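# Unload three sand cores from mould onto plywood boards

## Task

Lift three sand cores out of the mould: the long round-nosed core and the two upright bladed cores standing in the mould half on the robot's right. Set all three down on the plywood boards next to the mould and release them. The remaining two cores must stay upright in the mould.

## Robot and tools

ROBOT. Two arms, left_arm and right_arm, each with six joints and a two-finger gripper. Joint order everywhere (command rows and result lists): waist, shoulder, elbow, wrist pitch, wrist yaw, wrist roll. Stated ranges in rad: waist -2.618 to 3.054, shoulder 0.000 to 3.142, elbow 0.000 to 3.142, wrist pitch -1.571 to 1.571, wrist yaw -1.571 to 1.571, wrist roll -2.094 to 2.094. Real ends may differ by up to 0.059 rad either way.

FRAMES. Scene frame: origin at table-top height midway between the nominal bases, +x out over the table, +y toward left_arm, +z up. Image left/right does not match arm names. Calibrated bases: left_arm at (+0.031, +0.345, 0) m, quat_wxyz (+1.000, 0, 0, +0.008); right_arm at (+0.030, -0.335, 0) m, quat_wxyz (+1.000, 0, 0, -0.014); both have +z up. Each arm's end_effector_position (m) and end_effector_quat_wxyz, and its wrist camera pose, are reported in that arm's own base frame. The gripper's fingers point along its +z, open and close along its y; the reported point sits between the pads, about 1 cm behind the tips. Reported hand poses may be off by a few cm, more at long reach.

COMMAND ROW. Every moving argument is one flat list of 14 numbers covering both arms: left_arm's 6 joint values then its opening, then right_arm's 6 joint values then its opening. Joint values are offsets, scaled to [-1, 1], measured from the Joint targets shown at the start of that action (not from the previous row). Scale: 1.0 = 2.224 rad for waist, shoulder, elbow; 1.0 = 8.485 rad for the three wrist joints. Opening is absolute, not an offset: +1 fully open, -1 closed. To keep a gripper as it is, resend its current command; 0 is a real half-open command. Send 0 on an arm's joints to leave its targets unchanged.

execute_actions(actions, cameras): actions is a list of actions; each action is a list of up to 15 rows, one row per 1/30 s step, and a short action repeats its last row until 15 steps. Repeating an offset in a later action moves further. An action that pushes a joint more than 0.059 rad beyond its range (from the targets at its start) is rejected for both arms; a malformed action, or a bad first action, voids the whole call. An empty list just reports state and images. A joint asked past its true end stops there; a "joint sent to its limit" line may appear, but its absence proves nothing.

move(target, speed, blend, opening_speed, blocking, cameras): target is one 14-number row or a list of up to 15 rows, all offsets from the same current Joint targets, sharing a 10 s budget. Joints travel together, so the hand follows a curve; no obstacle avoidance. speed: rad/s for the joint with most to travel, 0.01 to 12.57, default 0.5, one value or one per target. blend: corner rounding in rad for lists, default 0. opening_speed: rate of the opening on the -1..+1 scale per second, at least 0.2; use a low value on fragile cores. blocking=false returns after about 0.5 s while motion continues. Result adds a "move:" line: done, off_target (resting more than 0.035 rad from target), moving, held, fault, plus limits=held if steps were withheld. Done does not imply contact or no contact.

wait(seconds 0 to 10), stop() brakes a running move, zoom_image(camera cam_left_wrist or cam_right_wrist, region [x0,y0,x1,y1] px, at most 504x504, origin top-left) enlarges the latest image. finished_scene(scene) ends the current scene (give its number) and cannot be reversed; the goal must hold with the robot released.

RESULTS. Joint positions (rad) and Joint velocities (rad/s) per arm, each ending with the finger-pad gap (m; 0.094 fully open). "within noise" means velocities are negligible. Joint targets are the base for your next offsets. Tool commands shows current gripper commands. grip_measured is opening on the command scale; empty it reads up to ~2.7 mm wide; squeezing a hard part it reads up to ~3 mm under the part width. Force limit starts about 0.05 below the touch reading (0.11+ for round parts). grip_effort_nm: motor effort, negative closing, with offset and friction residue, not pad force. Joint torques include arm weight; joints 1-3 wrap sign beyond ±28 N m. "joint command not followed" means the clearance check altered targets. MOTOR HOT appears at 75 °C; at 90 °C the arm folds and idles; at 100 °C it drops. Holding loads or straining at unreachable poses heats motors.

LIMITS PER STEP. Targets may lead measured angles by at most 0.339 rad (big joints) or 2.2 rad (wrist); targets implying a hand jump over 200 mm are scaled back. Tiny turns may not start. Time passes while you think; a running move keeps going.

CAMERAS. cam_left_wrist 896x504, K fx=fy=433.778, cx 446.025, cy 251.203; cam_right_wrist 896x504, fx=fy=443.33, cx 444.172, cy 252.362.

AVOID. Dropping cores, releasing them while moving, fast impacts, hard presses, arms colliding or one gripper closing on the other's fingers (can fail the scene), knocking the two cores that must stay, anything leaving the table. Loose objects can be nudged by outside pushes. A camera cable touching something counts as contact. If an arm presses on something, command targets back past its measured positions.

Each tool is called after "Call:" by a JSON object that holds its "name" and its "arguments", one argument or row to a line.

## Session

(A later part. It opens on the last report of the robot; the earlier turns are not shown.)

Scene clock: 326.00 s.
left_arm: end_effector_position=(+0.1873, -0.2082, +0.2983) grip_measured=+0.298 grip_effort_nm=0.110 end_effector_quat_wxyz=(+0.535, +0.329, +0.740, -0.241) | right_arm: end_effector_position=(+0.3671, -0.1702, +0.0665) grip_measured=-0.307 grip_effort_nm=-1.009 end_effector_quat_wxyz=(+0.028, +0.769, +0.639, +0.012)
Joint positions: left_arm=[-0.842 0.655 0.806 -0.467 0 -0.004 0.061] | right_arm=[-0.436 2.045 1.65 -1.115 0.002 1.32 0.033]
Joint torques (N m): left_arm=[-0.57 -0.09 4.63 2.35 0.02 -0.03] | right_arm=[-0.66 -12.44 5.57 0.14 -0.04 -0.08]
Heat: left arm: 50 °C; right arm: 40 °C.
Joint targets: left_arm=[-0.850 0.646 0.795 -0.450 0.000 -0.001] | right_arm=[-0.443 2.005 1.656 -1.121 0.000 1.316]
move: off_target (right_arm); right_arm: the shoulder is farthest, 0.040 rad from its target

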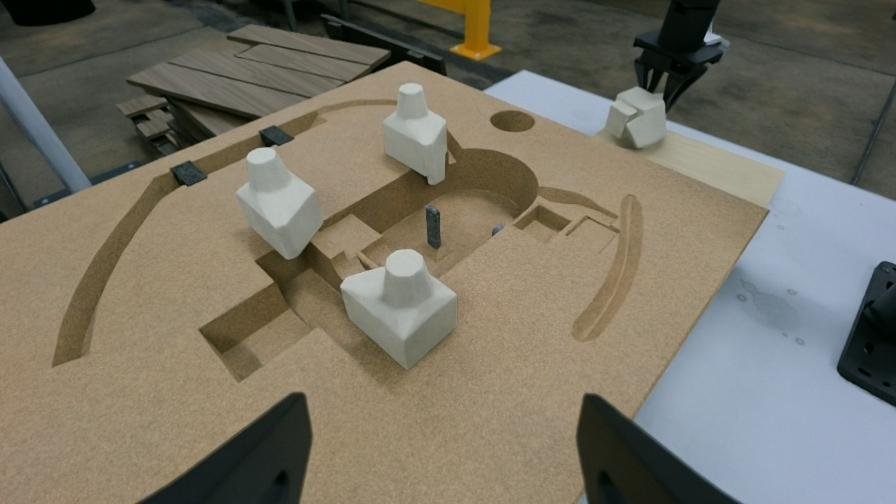

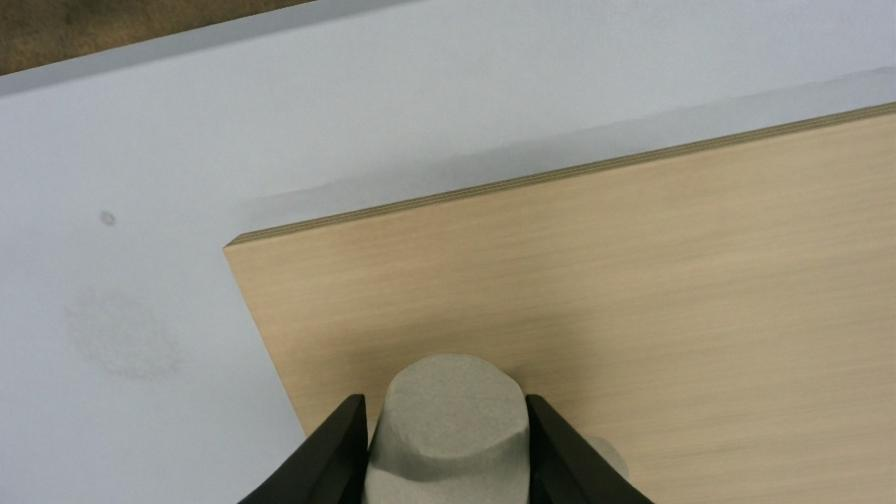

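Call:
{"name": "move", "arguments": {
  "target": [0,0,0,0,0,0,0.3,0,-0.009,-0.0432,0.0025,0,0,-0.55],
  "speed": 0.12
}}

Call:
{"name": "zoom_image", "arguments": {
  "camera": "cam_left_wrist",
  "region": [560, 40, 740, 175]
}}

Scene clock: 330.87 s.
left_arm: end_effector_position=(+0.1873, -0.2082, +0.2983) grip_measured=+0.298 grip_effort_nm=0.120 end_effector_quat_wxyz=(+0.535, +0.329, +0.740, -0.241) | right_arm: end_effector_position=(+0.3484, -0.1615, +0.0484) grip_measured=-0.307 grip_effort_nm=-1.004 end_effector_quat_wxyz=(+0.001, +0.769, +0.639, -0.001)
Joint positions: left_arm=[-0.842 0.655 0.806 -0.467 0 -0.004 0.061] | right_arm=[-0.436 2.036 1.565 -1.099 0.002 1.319 0.033]
Joint torques (N m): left_arm=[-0.54 -0.1 4.7 2.35 0.01 -0.01] | right_arm=[-0.65 -13.16 4.59 0.1 -0.03 -0.07]
Heat: left arm: 50 °C; right arm: 43 °C.
Joint targets: left_arm=[-0.850 0.646 0.795 -0.450 0.000 -0.001] | right_arm=[-0.443 1.985 1.560 -1.100 0.000 1.316]
move: off_target (right_arm); right_arm: the shoulder is farthest, 0.051 rad from its target

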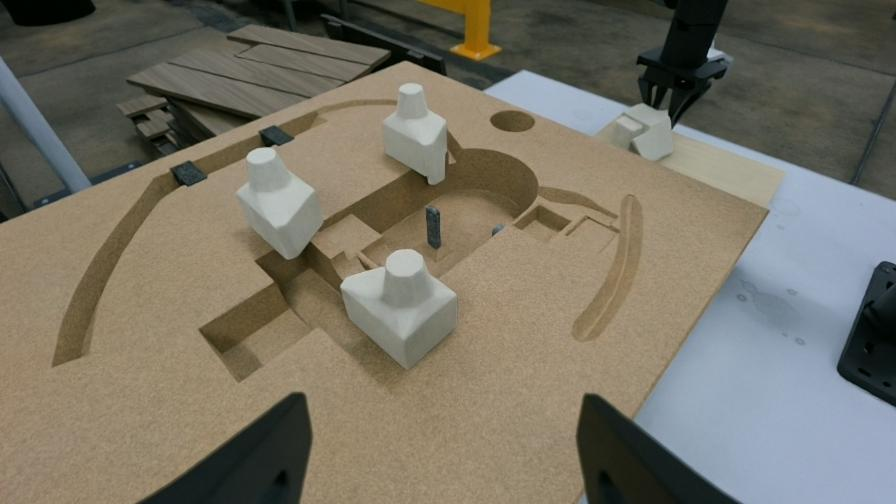

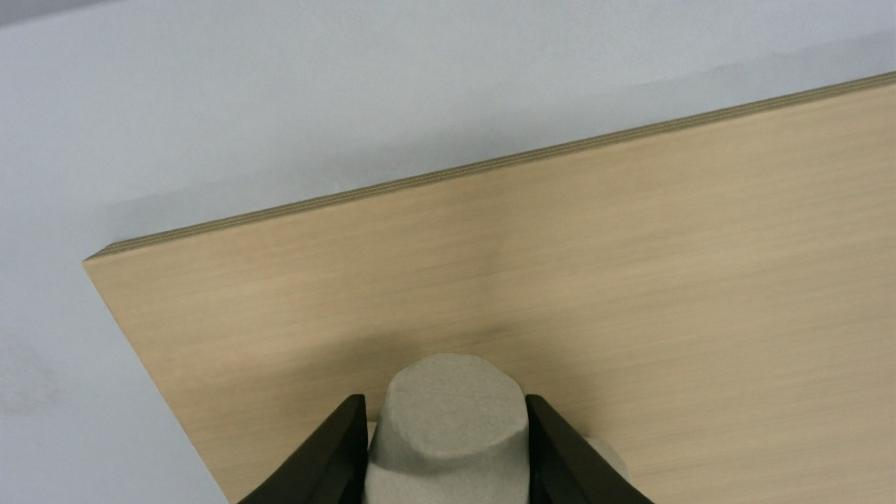

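Scaled by 2.800.

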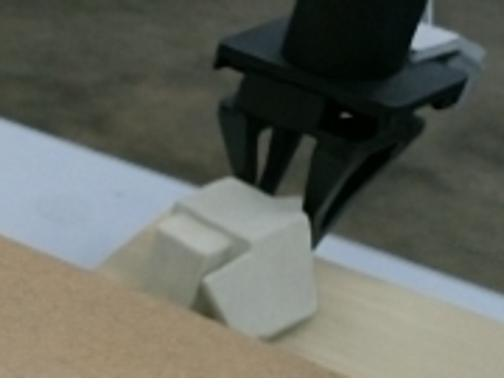

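Call:
{"name": "move", "arguments": {
  "target": [
    [0,0,0,0,0,0,0.3,0,0.004,-0.0065,0.0,0,0,-0.55],
    [0,0,0,0,0,0,0.3,0,0.004,-0.0065,0.0,0,0,-0.15]
  ],
  "speed": 0.1,
  "opening_speed": 0.2
}}

Call:
{"name": "zoom_image", "arguments": {
  "camera": "cam_left_wrist",
  "region": [560, 40, 740, 175]
}}

Scene clock: 337.87 s.
left_arm: end_effector_position=(+0.1873, -0.2082, +0.2983) grip_measured=+0.298 grip_effort_nm=0.120 end_effector_quat_wxyz=(+0.535, +0.329, +0.740, -0.241) | right_arm: end_effector_position=(+0.3480, -0.1605, +0.0469) grip_measured=-0.153 grip_effort_nm=0.183 end_effector_quat_wxyz=(+0.001, +0.769, +0.639, +0.002)
Joint positions: left_arm=[-0.842 0.655 0.806 -0.467 0 -0.004 0.061] | right_arm=[-0.436 2.033 1.554 -1.089 -0.003 1.319 0.04]
Joint torques (N m): left_arm=[-0.61 -0.24 4.66 2.4 0.02 0] | right_arm=[-0.46 -12.05 4.34 0.04 0.01 -0.07]
Heat: left arm: 50 °C; right arm: 43 °C.
Joint targets: left_arm=[-0.850 0.646 0.795 -0.450 0.000 -0.001] | right_arm=[-0.443 1.994 1.545 -1.100 0.000 1.316]
move: off_target (right_arm); target 2's new numbers were sent with right_arm's shoulder 0.042 rad from that target; right_arm: the shoulder is farthest, 0.039 rad from its target

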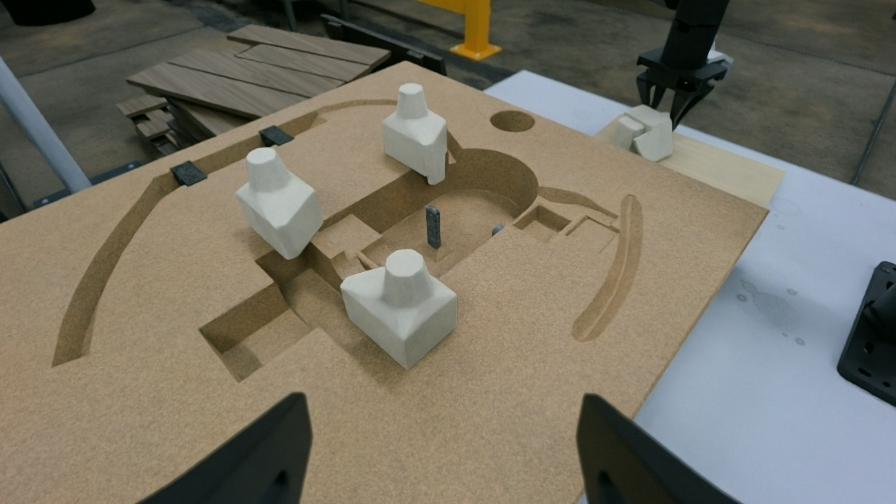

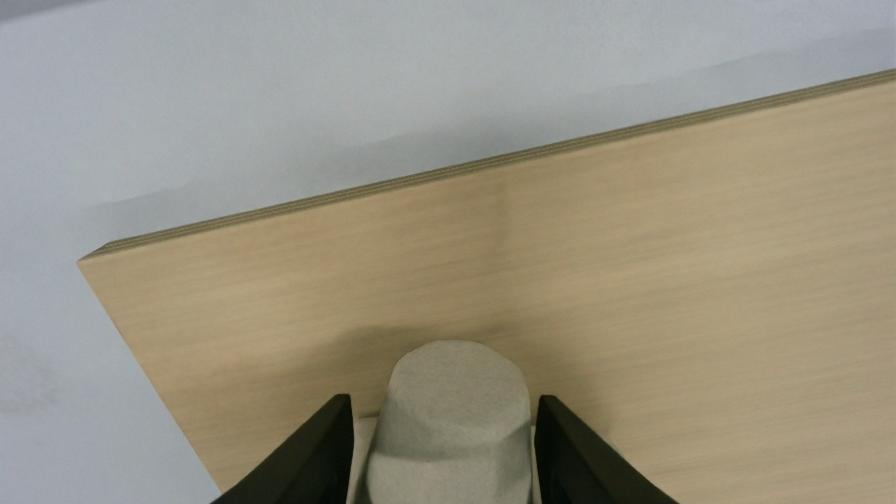

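Scaled by 2.800.

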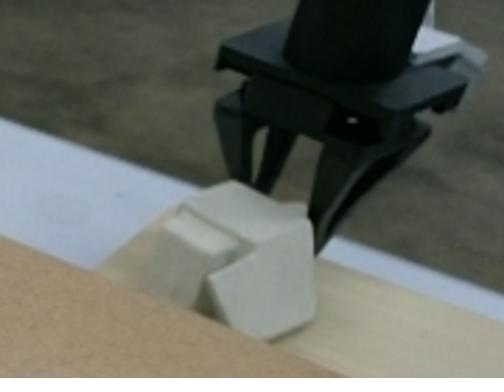

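Call:
{"name": "move", "arguments": {
  "target": [
    [0,0,0,0,0,0,0.3,0,0,0,0,0,0,0.15],
    [0,0,0,0,0,0,0.3,0,-0.0211,0.1169,-0.0362,0,0,0.15],
    [0,0,0,0,0,0,0.3,0.1093,-0.2469,-0.0117,0.0268,0,-0.0943,0.15],
    [0,0,0,0,0,0,0.3,0.3692,-0.2244,-0.3503,0.1803,0,-0.1551,0.5]
  ],
  "speed": [0.2,0.2,0.5,0.6],
  "blend": [0,0.04,0.1,0],
  "opening_speed": 0.3
}}

Call:
{"name": "zoom_image", "arguments": {
  "camera": "cam_left_wrist",
  "region": [560, 40, 800, 220]
}}

Scene clock: 356.97 s.
left_arm: end_effector_position=(+0.1873, -0.2082, +0.2983) grip_measured=+0.298 grip_effort_nm=0.115 end_effector_quat_wxyz=(+0.535, +0.329, +0.740, -0.241) | right_arm: end_effector_position=(+0.4266, +0.1687, +0.1879) grip_measured=+0.497 grip_effort_nm=0.183 end_effector_quat_wxyz=(+0.574, -0.149, +0.797, +0.111)
Joint positions: left_arm=[-0.842 0.655 0.806 -0.467 0 -0.004 0.061] | right_arm=[0.373 1.49 0.775 0.394 -0.003 0.005 0.07]
Joint torques (N m): left_arm=[-0.54 -0.21 4.64 2.4 0 -0.02] | right_arm=[0.43 -5.09 5.31 1.86 0.02 -0.09]
Heat: left arm: 51 °C; right arm: 46 °C.
Joint targets: left_arm=[-0.850 0.646 0.795 -0.450 0.000 -0.001] | right_arm=[0.378 1.495 0.766 0.430 0.000 0.000]
move: off_target (right_arm); target 4's new numbers were sent with right_arm's wrist pitch 0.037 rad from that target; right_arm: the wrist pitch is farthest, 0.036 rad from its target

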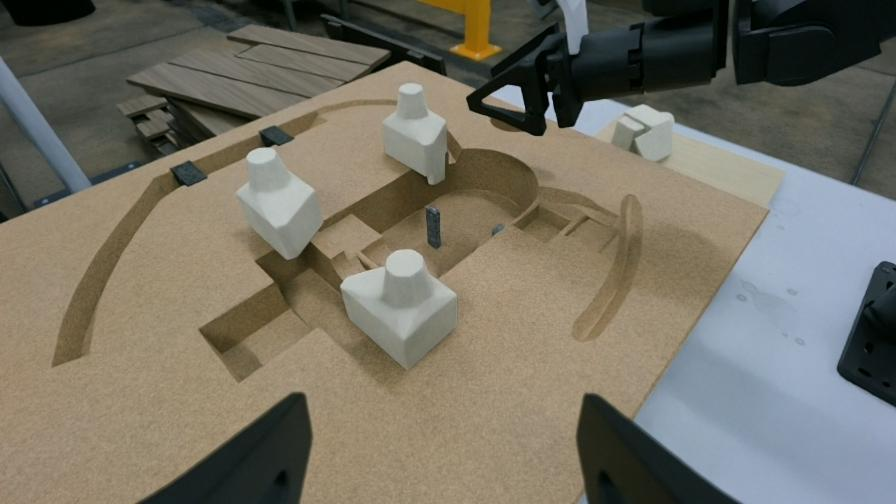

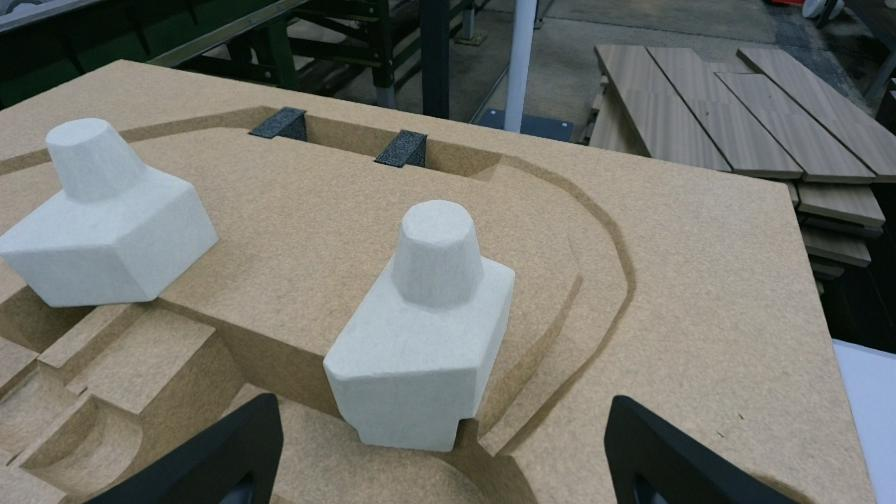

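Scaled by 2.100.

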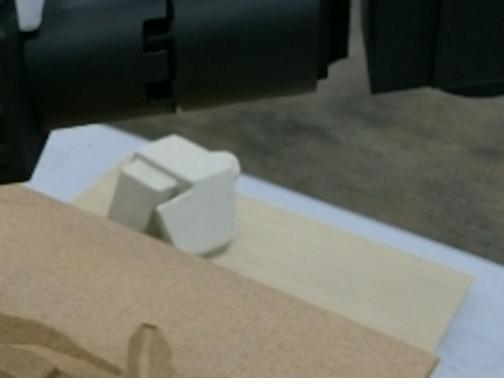

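Call:
{"name": "move", "arguments": {
  "target": [0,0,0,0,0,0,0.3,0.0031,0.1664,0.1389,0.0146,0,0,0.5],
  "speed": 0.25,
  "cameras": ["cam_right_wrist"]
}}

Scene clock: 365.83 s.
left_arm: end_effector_position=(+0.1873, -0.2082, +0.2983) grip_measured=+0.298 grip_effort_nm=0.120 end_effector_quat_wxyz=(+0.535, +0.329, +0.740, -0.241) | right_arm: end_effector_position=(+0.5049, +0.2016, +0.1625) grip_measured=+0.497 grip_effort_nm=0.183 end_effector_quat_wxyz=(+0.584, -0.149, +0.790, +0.114)
Joint positions: left_arm=[-0.842 0.655 0.806 -0.467 0 -0.004 0.061] | right_arm=[0.378 1.855 1.041 0.518 -0.001 0.004 0.07]
Joint torques (N m): left_arm=[-0.54 -0.21 4.67 2.37 0.05 -0.02] | right_arm=[0.66 -7.5 8.36 1.83 0 -0.1]
Heat: left arm: 51 °C; right arm: 42 °C.
Joint targets: left_arm=[-0.850 0.646 0.795 -0.450 0.000 -0.001] | right_arm=[0.385 1.865 1.075 0.554 0.000 0.000]
move: off_target (right_arm); right_arm: the wrist pitch is farthest, 0.036 rad from its target
Images, in order (width x height): cam_right_wrist 896x504.

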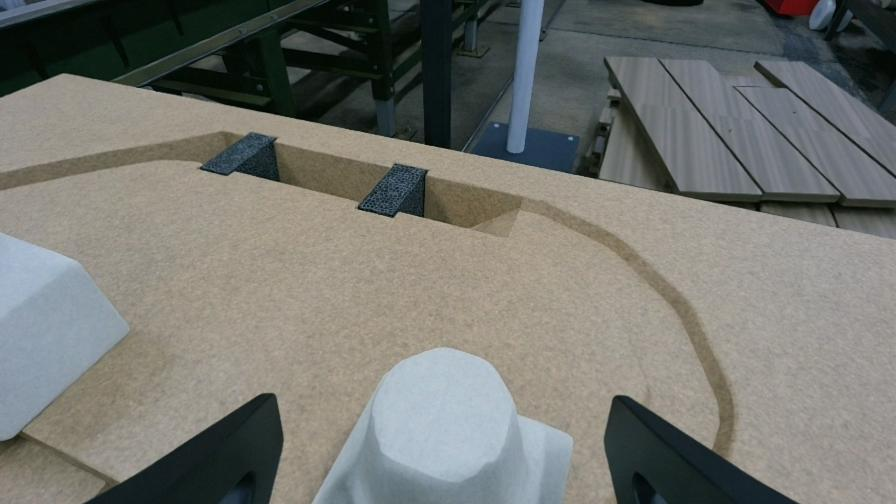

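Call:
{"name": "move", "arguments": {
  "target": [
    [0,0,0,0,0,0,0.3,0,0,0,0,0,0,-0.55],
    [0,0,0,0,0,0,0.3,0,-0.0315,0.045,-0.014,0,0,-0.55],
    [0,0,0,0,0,0,0.3,0,-0.0544,0.1061,-0.0295,0,0,-0.55],
    [0,0,0,0,0,0,0.3,0,-0.067,0.1731,-0.0471,0,0,-0.55]
  ],
  "speed": 0.2,
  "blend": [0,0.02,0.02,0],
  "opening_speed": 0.6
}}

Scene clock: 381.07 s.
left_arm: end_effector_position=(+0.1873, -0.2082, +0.2983) grip_measured=+0.298 grip_effort_nm=0.115 end_effector_quat_wxyz=(+0.535, +0.329, +0.740, -0.241) | right_arm: end_effector_position=(+0.5212, +0.2083, +0.2748) grip_measured=-0.313 grip_effort_nm=-1.004 end_effector_quat_wxyz=(+0.587, -0.149, +0.787, +0.114)
Joint positions: left_arm=[-0.842 0.655 0.806 -0.467 0 -0.004 0.061] | right_arm=[0.378 1.772 1.405 0.079 -0.001 0.004 0.032]
Joint torques (N m): left_arm=[-0.58 -0.17 4.71 2.38 0.01 -0.04] | right_arm=[0.59 -12.94 10.81 2.22 -0.01 -0.08]
Heat: left arm: 51 °C; right arm: 42 °C.
Joint targets: left_arm=[-0.850 0.646 0.795 -0.450 0.000 -0.001] | right_arm=[0.385 1.716 1.460 0.154 0.000 0.000]
move: off_target (right_arm); right_arm: the wrist pitch is farthest, 0.076 rad from its target

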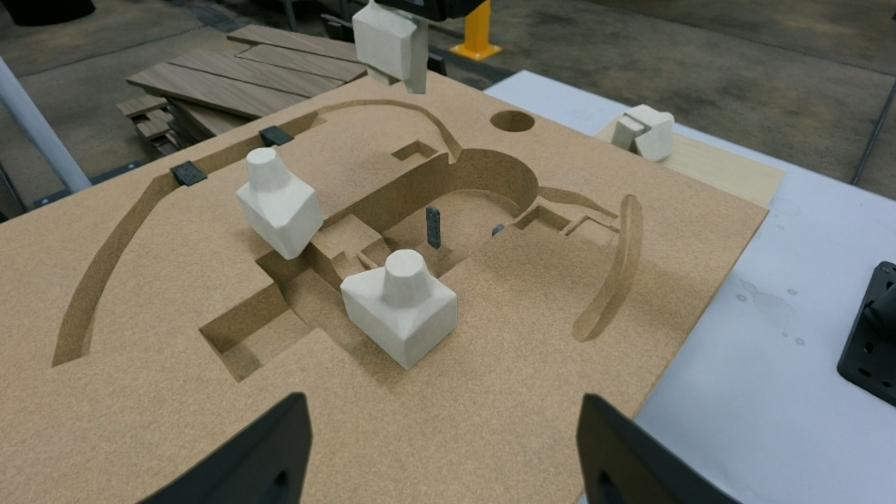

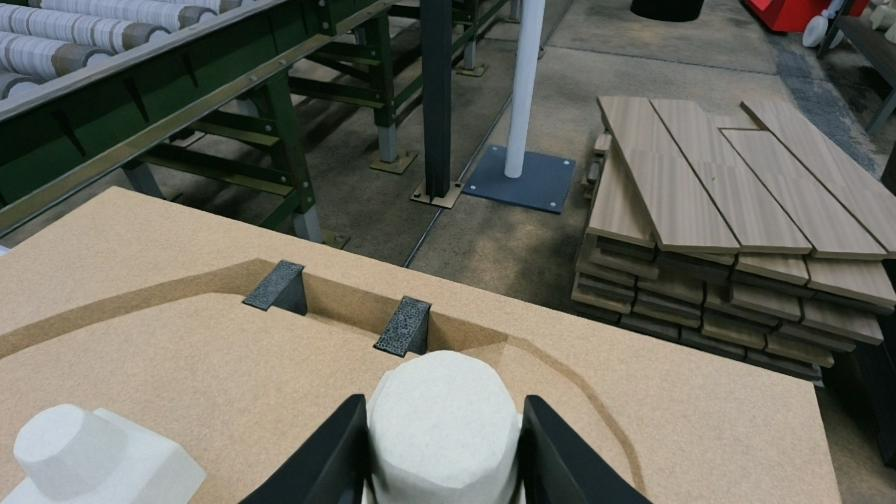

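Call:
{"name": "move", "arguments": {
  "target": [
    [0,0,0,0,0,0,0.3,0,-0.2253,-0.1529,-0.0512,0,0,-0.55],
    [0,0,0,0,0,0,0.3,-0.4654,-0.0679,0.138,-0.1855,-0.0118,0.0589,-0.55],
    [0,0,0,0,0,0,0.3,-0.4969,0.0468,0.045,-0.1914,-0.0219,0.0784,-0.55]
  ],
  "speed": [0.4,0.5,0.3],
  "blend": [0.1,0.05,0]
}}

Call:
{"name": "zoom_image", "arguments": {
  "camera": "cam_left_wrist",
  "region": [600, 60, 840, 240]
}}

Scene clock: 427.40 s.
left_arm: end_effector_position=(+0.1873, -0.2082, +0.2983) grip_measured=+0.298 grip_effort_nm=0.120 end_effector_quat_wxyz=(+0.535, +0.329, +0.740, -0.241) | right_arm: end_effector_position=(+0.2508, -0.1778, +0.1225) grip_measured=-0.315 grip_effort_nm=-1.004 end_effector_quat_wxyz=(-0.065, +0.633, +0.767, +0.082)
Joint positions: left_arm=[-0.842 0.655 0.806 -0.467 0 -0.004 0.061] | right_arm=[-0.713 1.828 1.557 -1.435 -0.161 0.657 0.032]
Joint torques (N m): left_arm=[-0.44 -0.25 4.59 2.37 0.02 0] | right_arm=[-0.84 -7.82 5.08 -0.44 -0.32 0.03]
Heat: left arm: 52 °C; right arm: 45 °C.
Joint targets: left_arm=[-0.850 0.646 0.795 -0.450 0.000 -0.001] | right_arm=[-0.720 1.820 1.560 -1.470 -0.186 0.665]
move: done

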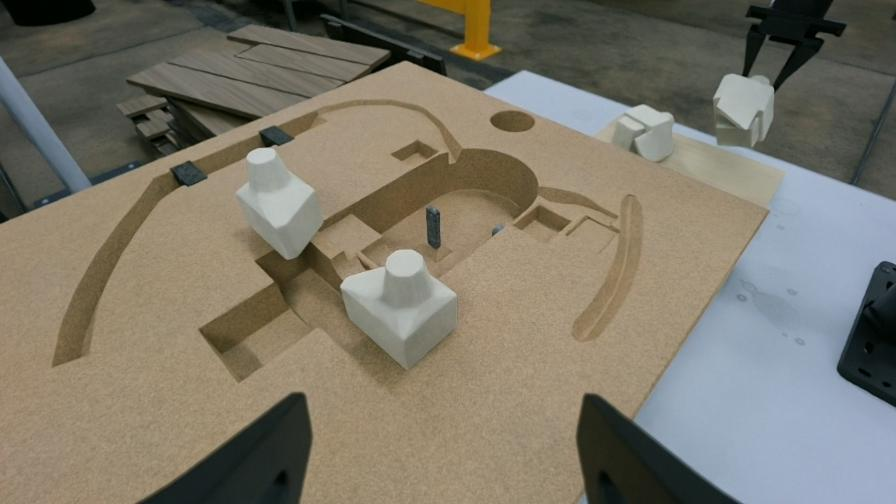

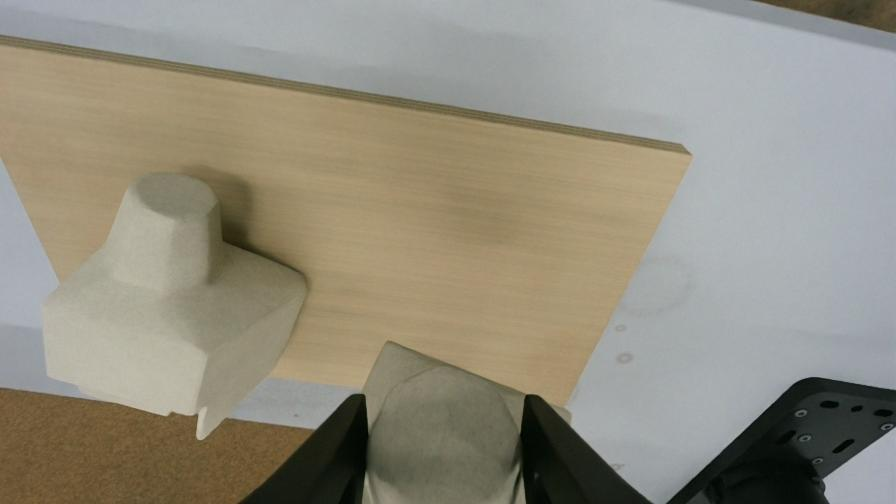

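Scaled by 2.100.

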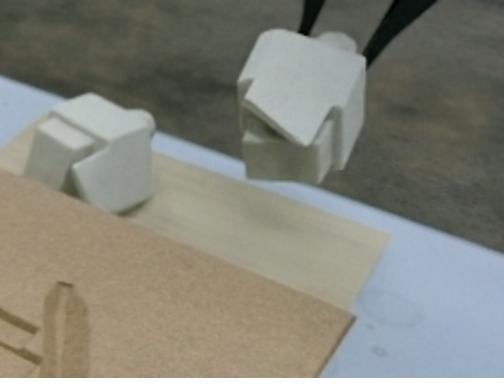

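Call:
{"name": "move", "arguments": {
  "target": [0,0,0,0,0,0,0.3,0,0.0157,-0.0967,0.0236,-0.0024,0,-0.55],
  "speed": 0.15
}}

Call:
{"name": "zoom_image", "arguments": {
  "camera": "cam_left_wrist",
  "region": [600, 60, 840, 240]
}}

Scene clock: 436.93 s.
left_arm: end_effector_position=(+0.1873, -0.2082, +0.2983) grip_measured=+0.298 grip_effort_nm=0.125 end_effector_quat_wxyz=(+0.535, +0.329, +0.740, -0.241) | right_arm: end_effector_position=(+0.2397, -0.1633, +0.0662) grip_measured=-0.315 grip_effort_nm=-1.009 end_effector_quat_wxyz=(-0.096, +0.634, +0.761, +0.093)
Joint positions: left_arm=[-0.842 0.655 0.806 -0.467 0 -0.004 0.061] | right_arm=[-0.713 1.852 1.349 -1.267 -0.182 0.658 0.032]
Joint torques (N m): left_arm=[-0.51 -0.12 4.68 2.4 0.02 -0.02] | right_arm=[-0.62 -6.98 4.33 -0.26 -0.33 0.04]
Heat: left arm: 52 °C; right arm: 42 °C.
Joint targets: left_arm=[-0.850 0.646 0.795 -0.450 0.000 -0.001] | right_arm=[-0.720 1.855 1.345 -1.270 -0.206 0.666]
move: done

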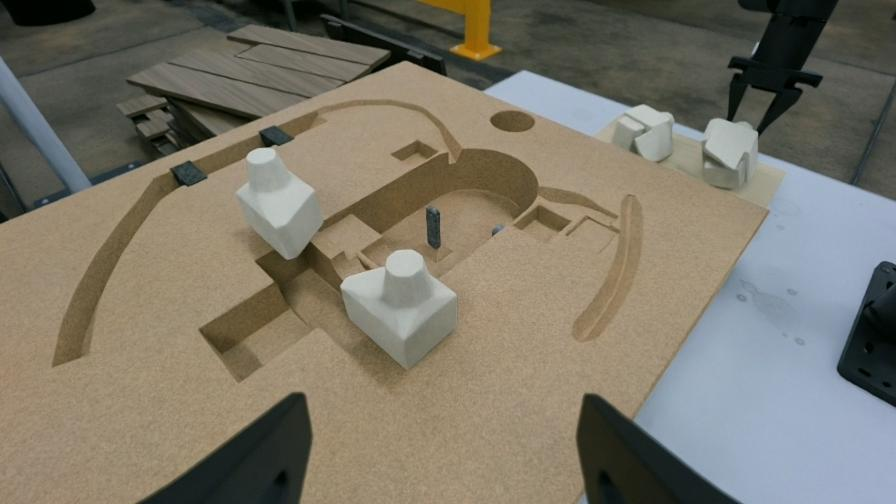

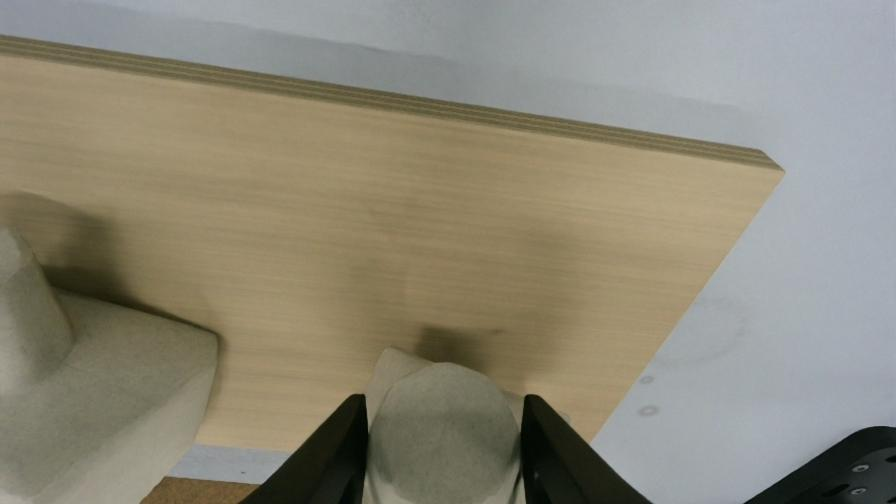

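Scaled by 2.100.

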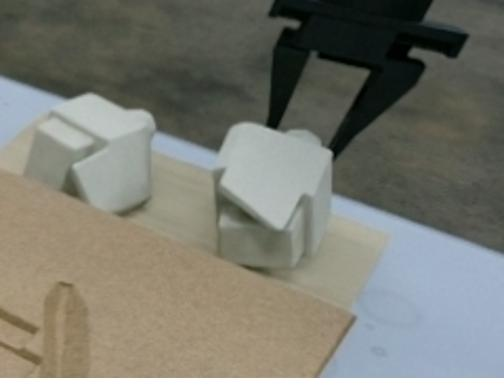

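Call:
{"name": "move", "arguments": {
  "target": [0,0,0,0,0,0,0.3,0,0.0108,-0.0234,0.0071,0,0,-0.55],
  "speed": 0.06
}}

Call:
{"name": "zoom_image", "arguments": {
  "camera": "cam_left_wrist",
  "region": [640, 80, 800, 200]
}}

Scene clock: 441.03 s.
left_arm: end_effector_position=(+0.1873, -0.2082, +0.2983) grip_measured=+0.298 grip_effort_nm=0.120 end_effector_quat_wxyz=(+0.535, +0.329, +0.740, -0.241) | right_arm: end_effector_position=(+0.2409, -0.1624, +0.0520) grip_measured=-0.315 grip_effort_nm=-1.009 end_effector_quat_wxyz=(-0.094, +0.635, +0.760, +0.100)
Joint positions: left_arm=[-0.842 0.655 0.806 -0.467 0 -0.004 0.061] | right_arm=[-0.716 1.865 1.307 -1.208 -0.195 0.658 0.032]
Joint torques (N m): left_arm=[-0.51 -0.18 4.7 2.37 0.03 -0.02] | right_arm=[-0.42 -6.2 3.52 -0.22 -0.21 0.05]
Heat: left arm: 52 °C; right arm: 42 °C.
Joint targets: left_arm=[-0.850 0.646 0.795 -0.450 0.000 -0.001] | right_arm=[-0.720 1.879 1.293 -1.210 -0.206 0.665]
move: done

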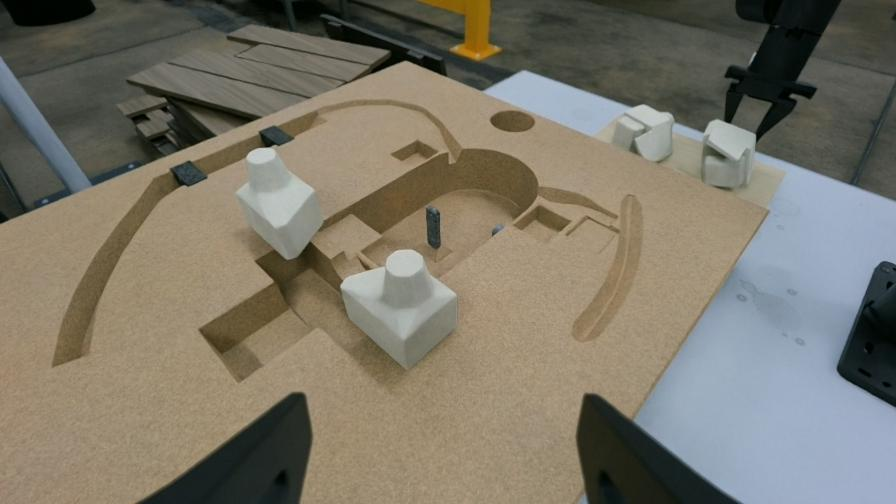

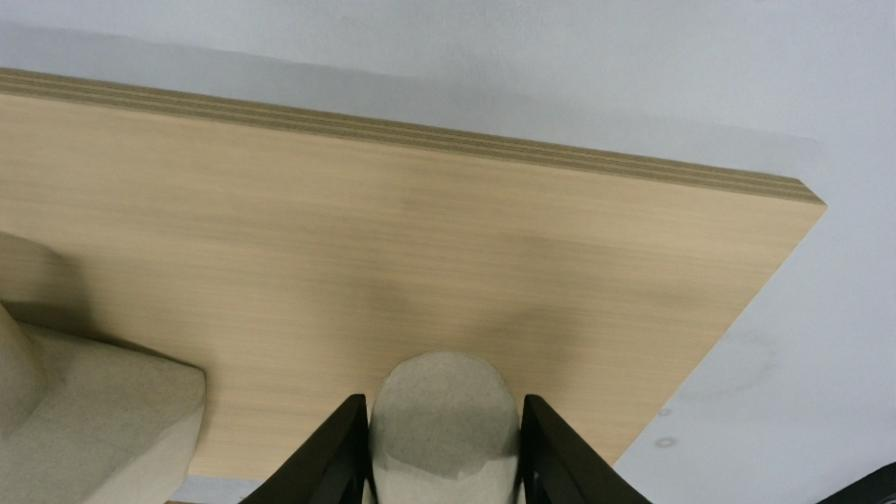

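Scaled by 3.150.

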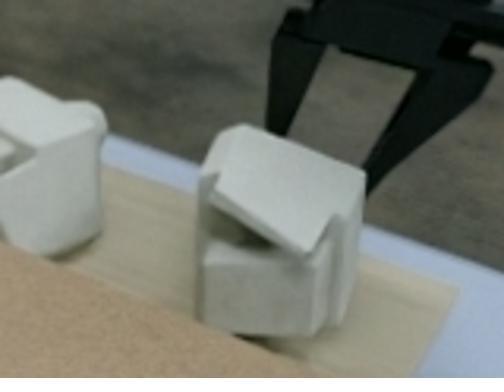

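Call:
{"name": "move", "arguments": {
  "target": [0,0,0,0,0,0,0.3,0,0.005,-0.0135,0.0035,0,0,-0.285],
  "speed": 0.05,
  "opening_speed": 0.2
}}

Call:
{"name": "zoom_image", "arguments": {
  "camera": "cam_left_wrist",
  "region": [640, 80, 800, 200]
}}

Scene clock: 447.83 s.
left_arm: end_effector_position=(+0.1873, -0.2082, +0.2984) grip_measured=+0.298 grip_effort_nm=0.120 end_effector_quat_wxyz=(+0.535, +0.329, +0.739, -0.241) | right_arm: end_effector_position=(+0.2404, -0.1620, +0.0479) grip_measured=-0.283 grip_effort_nm=-0.095 end_effector_quat_wxyz=(-0.093, +0.637, +0.758, +0.104)
Joint positions: left_arm=[-0.842 0.655 0.806 -0.467 0 -0.004 0.061] | right_arm=[-0.72 1.866 1.29 -1.189 -0.202 0.658 0.034]
Joint torques (N m): left_arm=[-0.54 -0.12 4.68 2.37 0 -0.03] | right_arm=[0.02 -5.37 2.54 -0.11 -0.14 0.04]
Heat: left arm: 52 °C; right arm: 41 °C.
Joint targets: left_arm=[-0.850 0.646 0.795 -0.450 0.000 -0.001] | right_arm=[-0.720 1.890 1.263 -1.180 -0.206 0.665]
move: done

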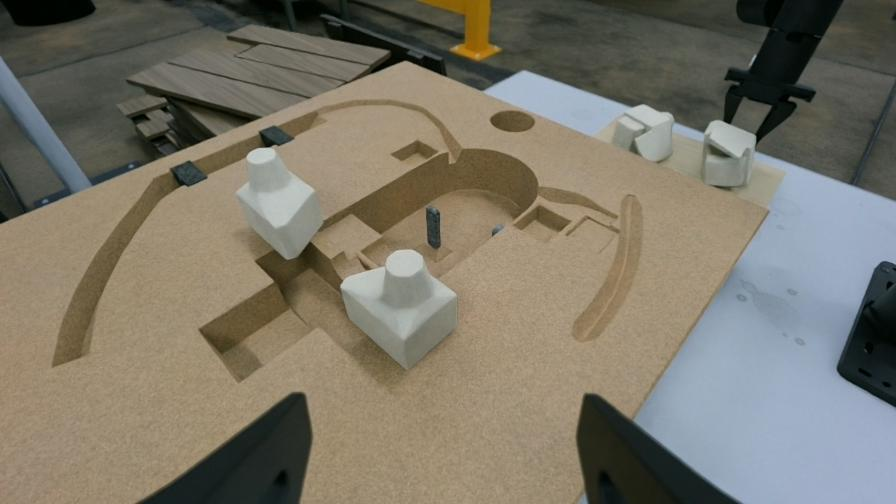

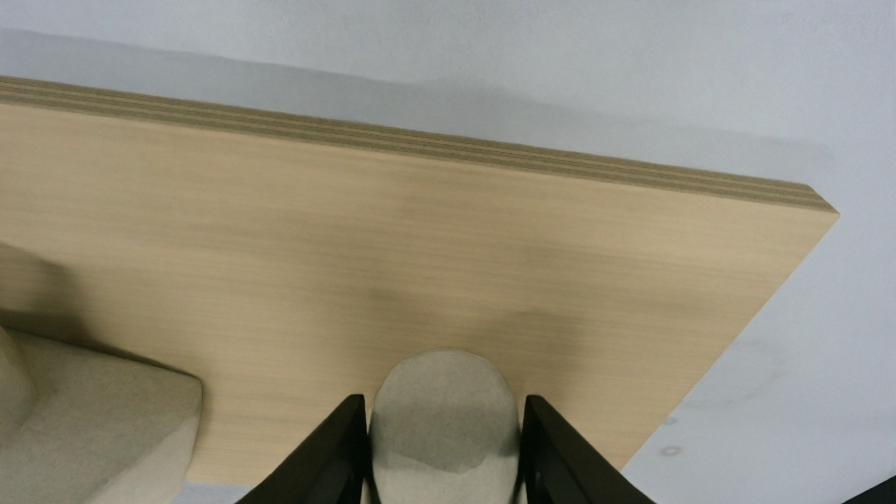

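Scaled by 3.150.

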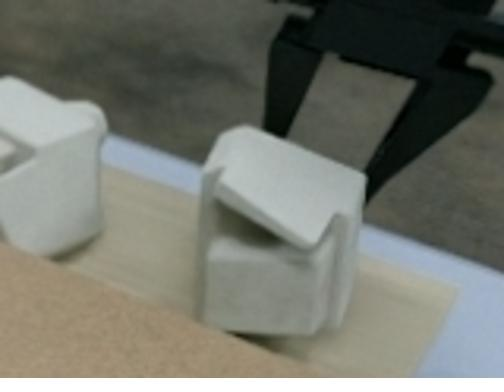

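Call:
{"name": "move", "arguments": {
  "target": [0,0,0,0,0,0,0.3,0,0.005,-0.0165,0.0042,0,0,-0.27],
  "speed": 0.05,
  "opening_speed": 0.2
}}

Call:
{"name": "zoom_image", "arguments": {
  "camera": "cam_left_wrist",
  "region": [640, 80, 800, 200]
}}

Scene clock: 451.43 s.
left_arm: end_effector_position=(+0.1873, -0.2082, +0.2984) grip_measured=+0.298 grip_effort_nm=0.125 end_effector_quat_wxyz=(+0.535, +0.329, +0.739, -0.241) | right_arm: end_effector_position=(+0.2404, -0.1635, +0.0407) grip_measured=-0.270 grip_effort_nm=0.027 end_effector_quat_wxyz=(-0.088, +0.639, +0.757, +0.104)
Joint positions: left_arm=[-0.842 0.655 0.806 -0.467 0 -0.004 0.061] | right_arm=[-0.724 1.869 1.266 -1.151 -0.202 0.658 0.034]
Joint torques (N m): left_arm=[-0.59 -0.24 4.66 2.39 0.03 -0.03] | right_arm=[0.35 -4.74 1.62 -0.11 -0.13 0.04]
Heat: left arm: 52 °C; right arm: 41 °C.
Joint targets: left_arm=[-0.850 0.646 0.795 -0.450 0.000 -0.001] | right_arm=[-0.720 1.902 1.226 -1.144 -0.206 0.665]
move: off_target (right_arm); right_arm: the elbow is farthest, 0.039 rad from its target

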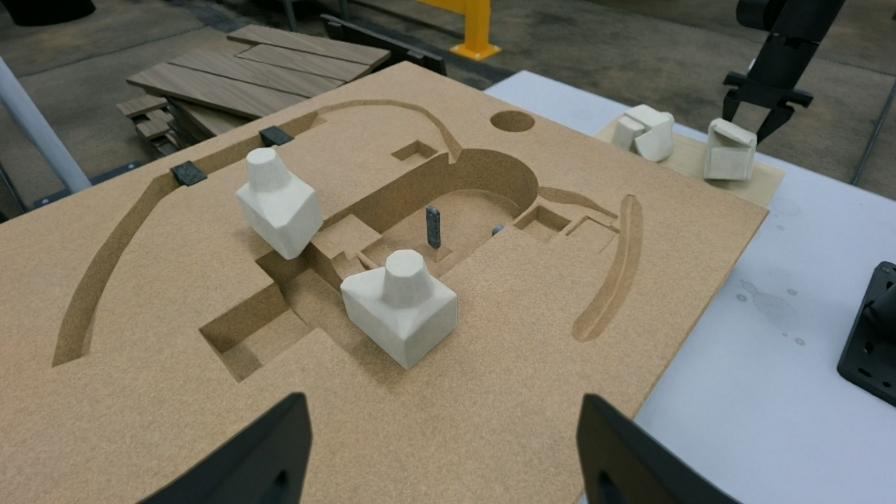

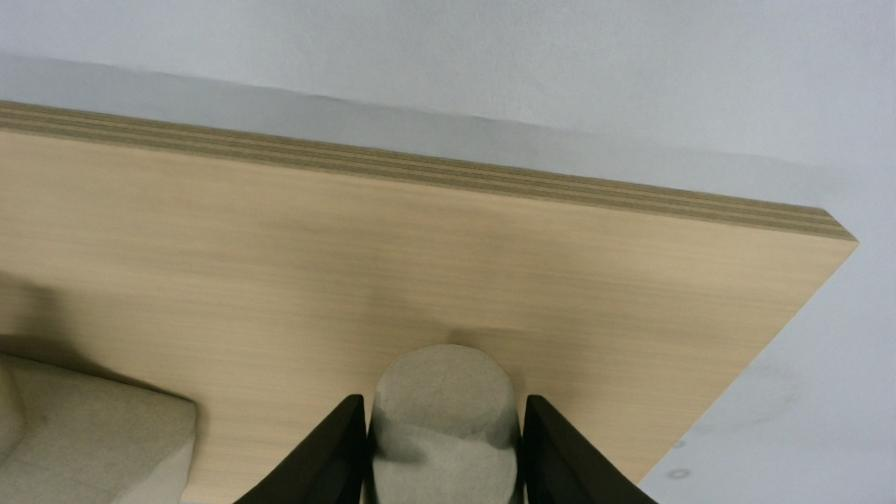

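Scaled by 3.150.

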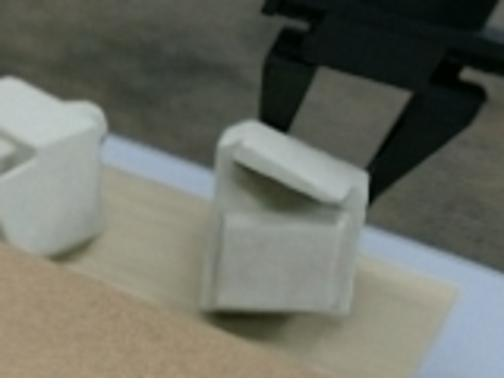

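Call:
{"name": "move", "arguments": {
  "target": [0,0,0,0,0,0,0.3,0,0,0.01,0,0,0,-0.2],
  "speed": 0.05,
  "opening_speed": 0.2
}}

Call:
{"name": "zoom_image", "arguments": {
  "camera": "cam_left_wrist",
  "region": [640, 80, 800, 200]
}}

Scene clock: 456.43 s.
left_arm: end_effector_position=(+0.1873, -0.2082, +0.2984) grip_measured=+0.298 grip_effort_nm=0.115 end_effector_quat_wxyz=(+0.535, +0.329, +0.739, -0.241) | right_arm: end_effector_position=(+0.2333, -0.1573, +0.0292) grip_measured=-0.203 grip_effort_nm=0.183 end_effector_quat_wxyz=(-0.111, +0.639, +0.754, +0.104)
Joint positions: left_arm=[-0.842 0.655 0.806 -0.467 0 -0.004 0.061] | right_arm=[-0.724 1.896 1.242 -1.148 -0.202 0.658 0.037]
Joint torques (N m): left_arm=[-0.54 -0.18 4.62 2.36 0.05 -0.04] | right_arm=[0.42 -6.86 4.82 -0.22 -0.14 0.05]
Heat: left arm: 52 °C; right arm: 40 °C.
Joint targets: left_arm=[-0.850 0.646 0.795 -0.450 0.000 -0.001] | right_arm=[-0.720 1.901 1.248 -1.144 -0.206 0.665]
move: done

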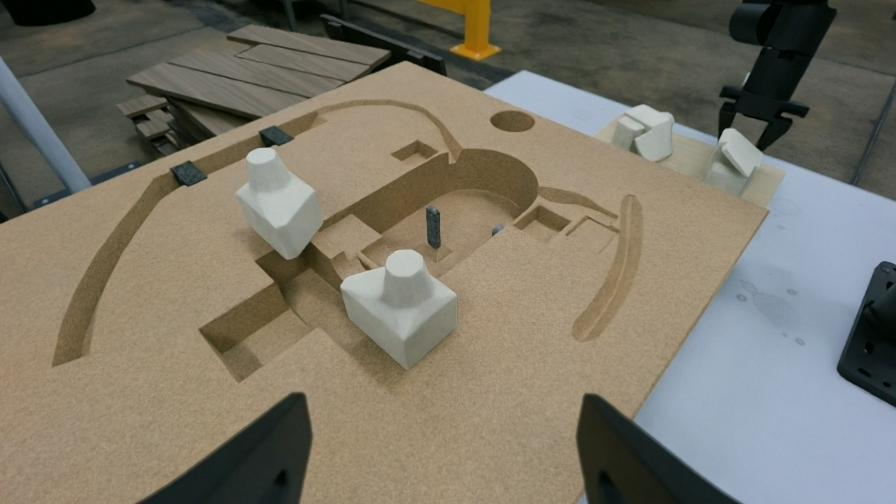

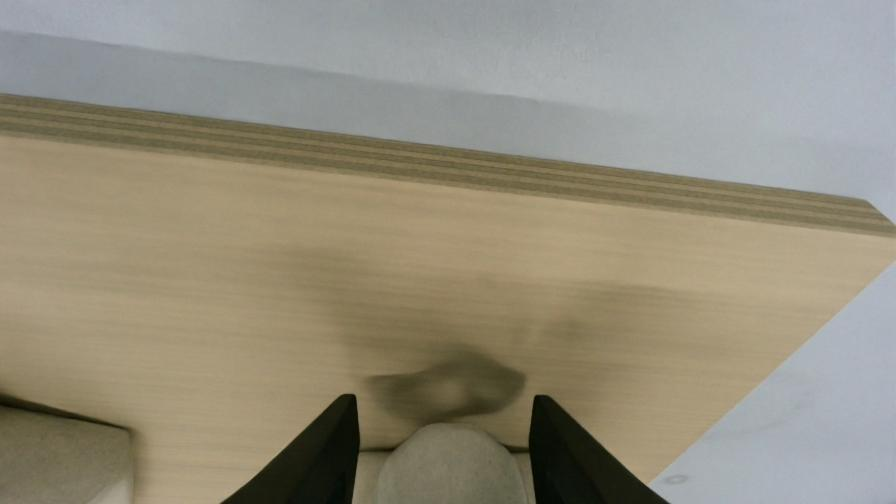

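Scaled by 3.150.

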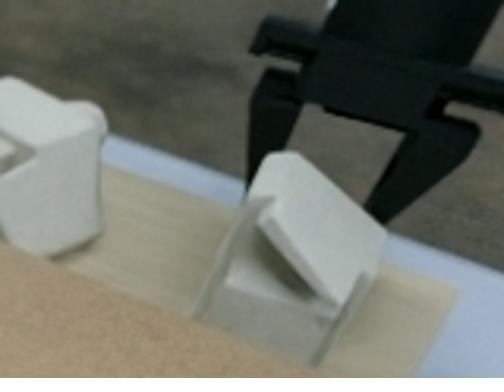

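Call:
{"name": "move", "arguments": {
  "target": [
    [0,0,0,0,0,0,0.3,0,0,0,0,0,0,0.1],
    [0,0,0,0,0,0,0.3,0,-0.0211,0.1169,-0.0362,0,0,0.1]
  ],
  "speed": 0.2,
  "opening_speed": 0.2
}}

Call:
{"name": "zoom_image", "arguments": {
  "camera": "cam_left_wrist",
  "region": [600, 60, 840, 240]
}}

Scene clock: 466.73 s.
left_arm: end_effector_position=(+0.1873, -0.2082, +0.2984) grip_measured=+0.298 grip_effort_nm=0.120 end_effector_quat_wxyz=(+0.535, +0.329, +0.739, -0.241) | right_arm: end_effector_position=(+0.2385, -0.1618, +0.0926) grip_measured=+0.097 grip_effort_nm=0.183 end_effector_quat_wxyz=(-0.129, +0.639, +0.751, +0.104)
Joint positions: left_arm=[-0.842 0.655 0.806 -0.467 0 -0.004 0.061] | right_arm=[-0.724 1.885 1.482 -1.434 -0.202 0.658 0.052]
Joint torques (N m): left_arm=[-0.47 -0.17 4.74 2.38 0.03 -0.02] | right_arm=[0.34 -9.98 6.74 -0.49 -0.13 0.05]
Heat: left arm: 53 °C; right arm: 40 °C.
Joint targets: left_arm=[-0.850 0.646 0.795 -0.450 0.000 -0.001] | right_arm=[-0.720 1.854 1.508 -1.451 -0.206 0.665]
move: done

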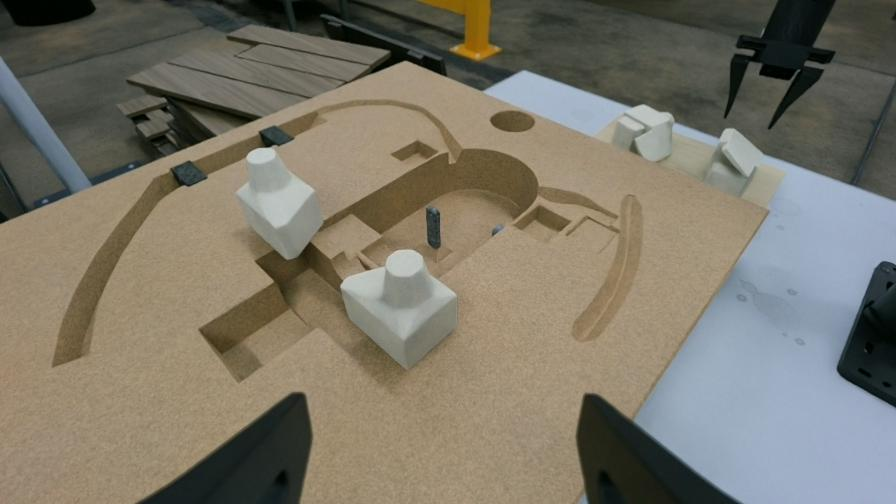

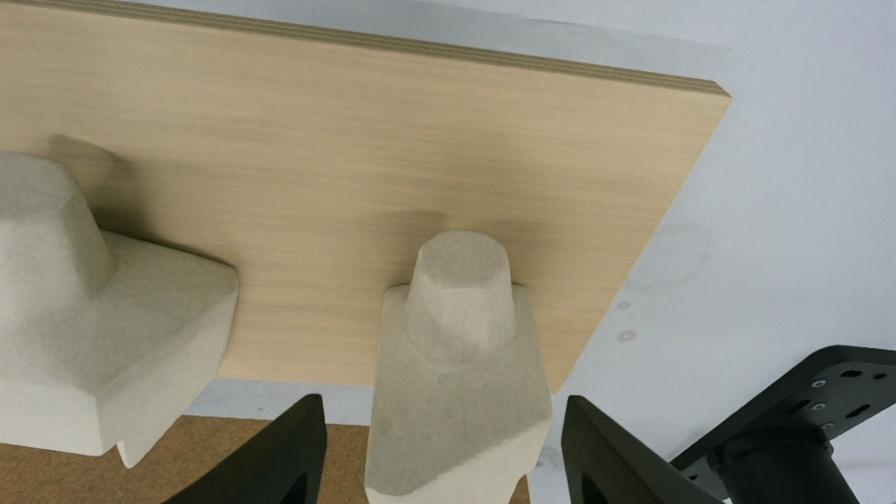

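Scaled by 2.100.

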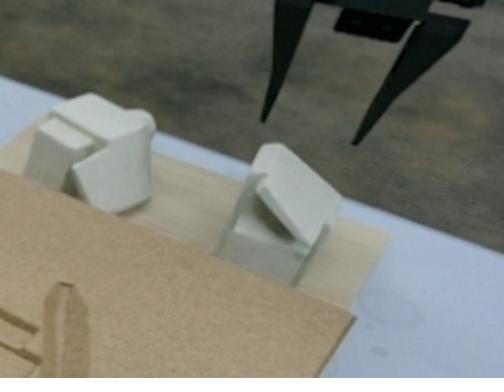

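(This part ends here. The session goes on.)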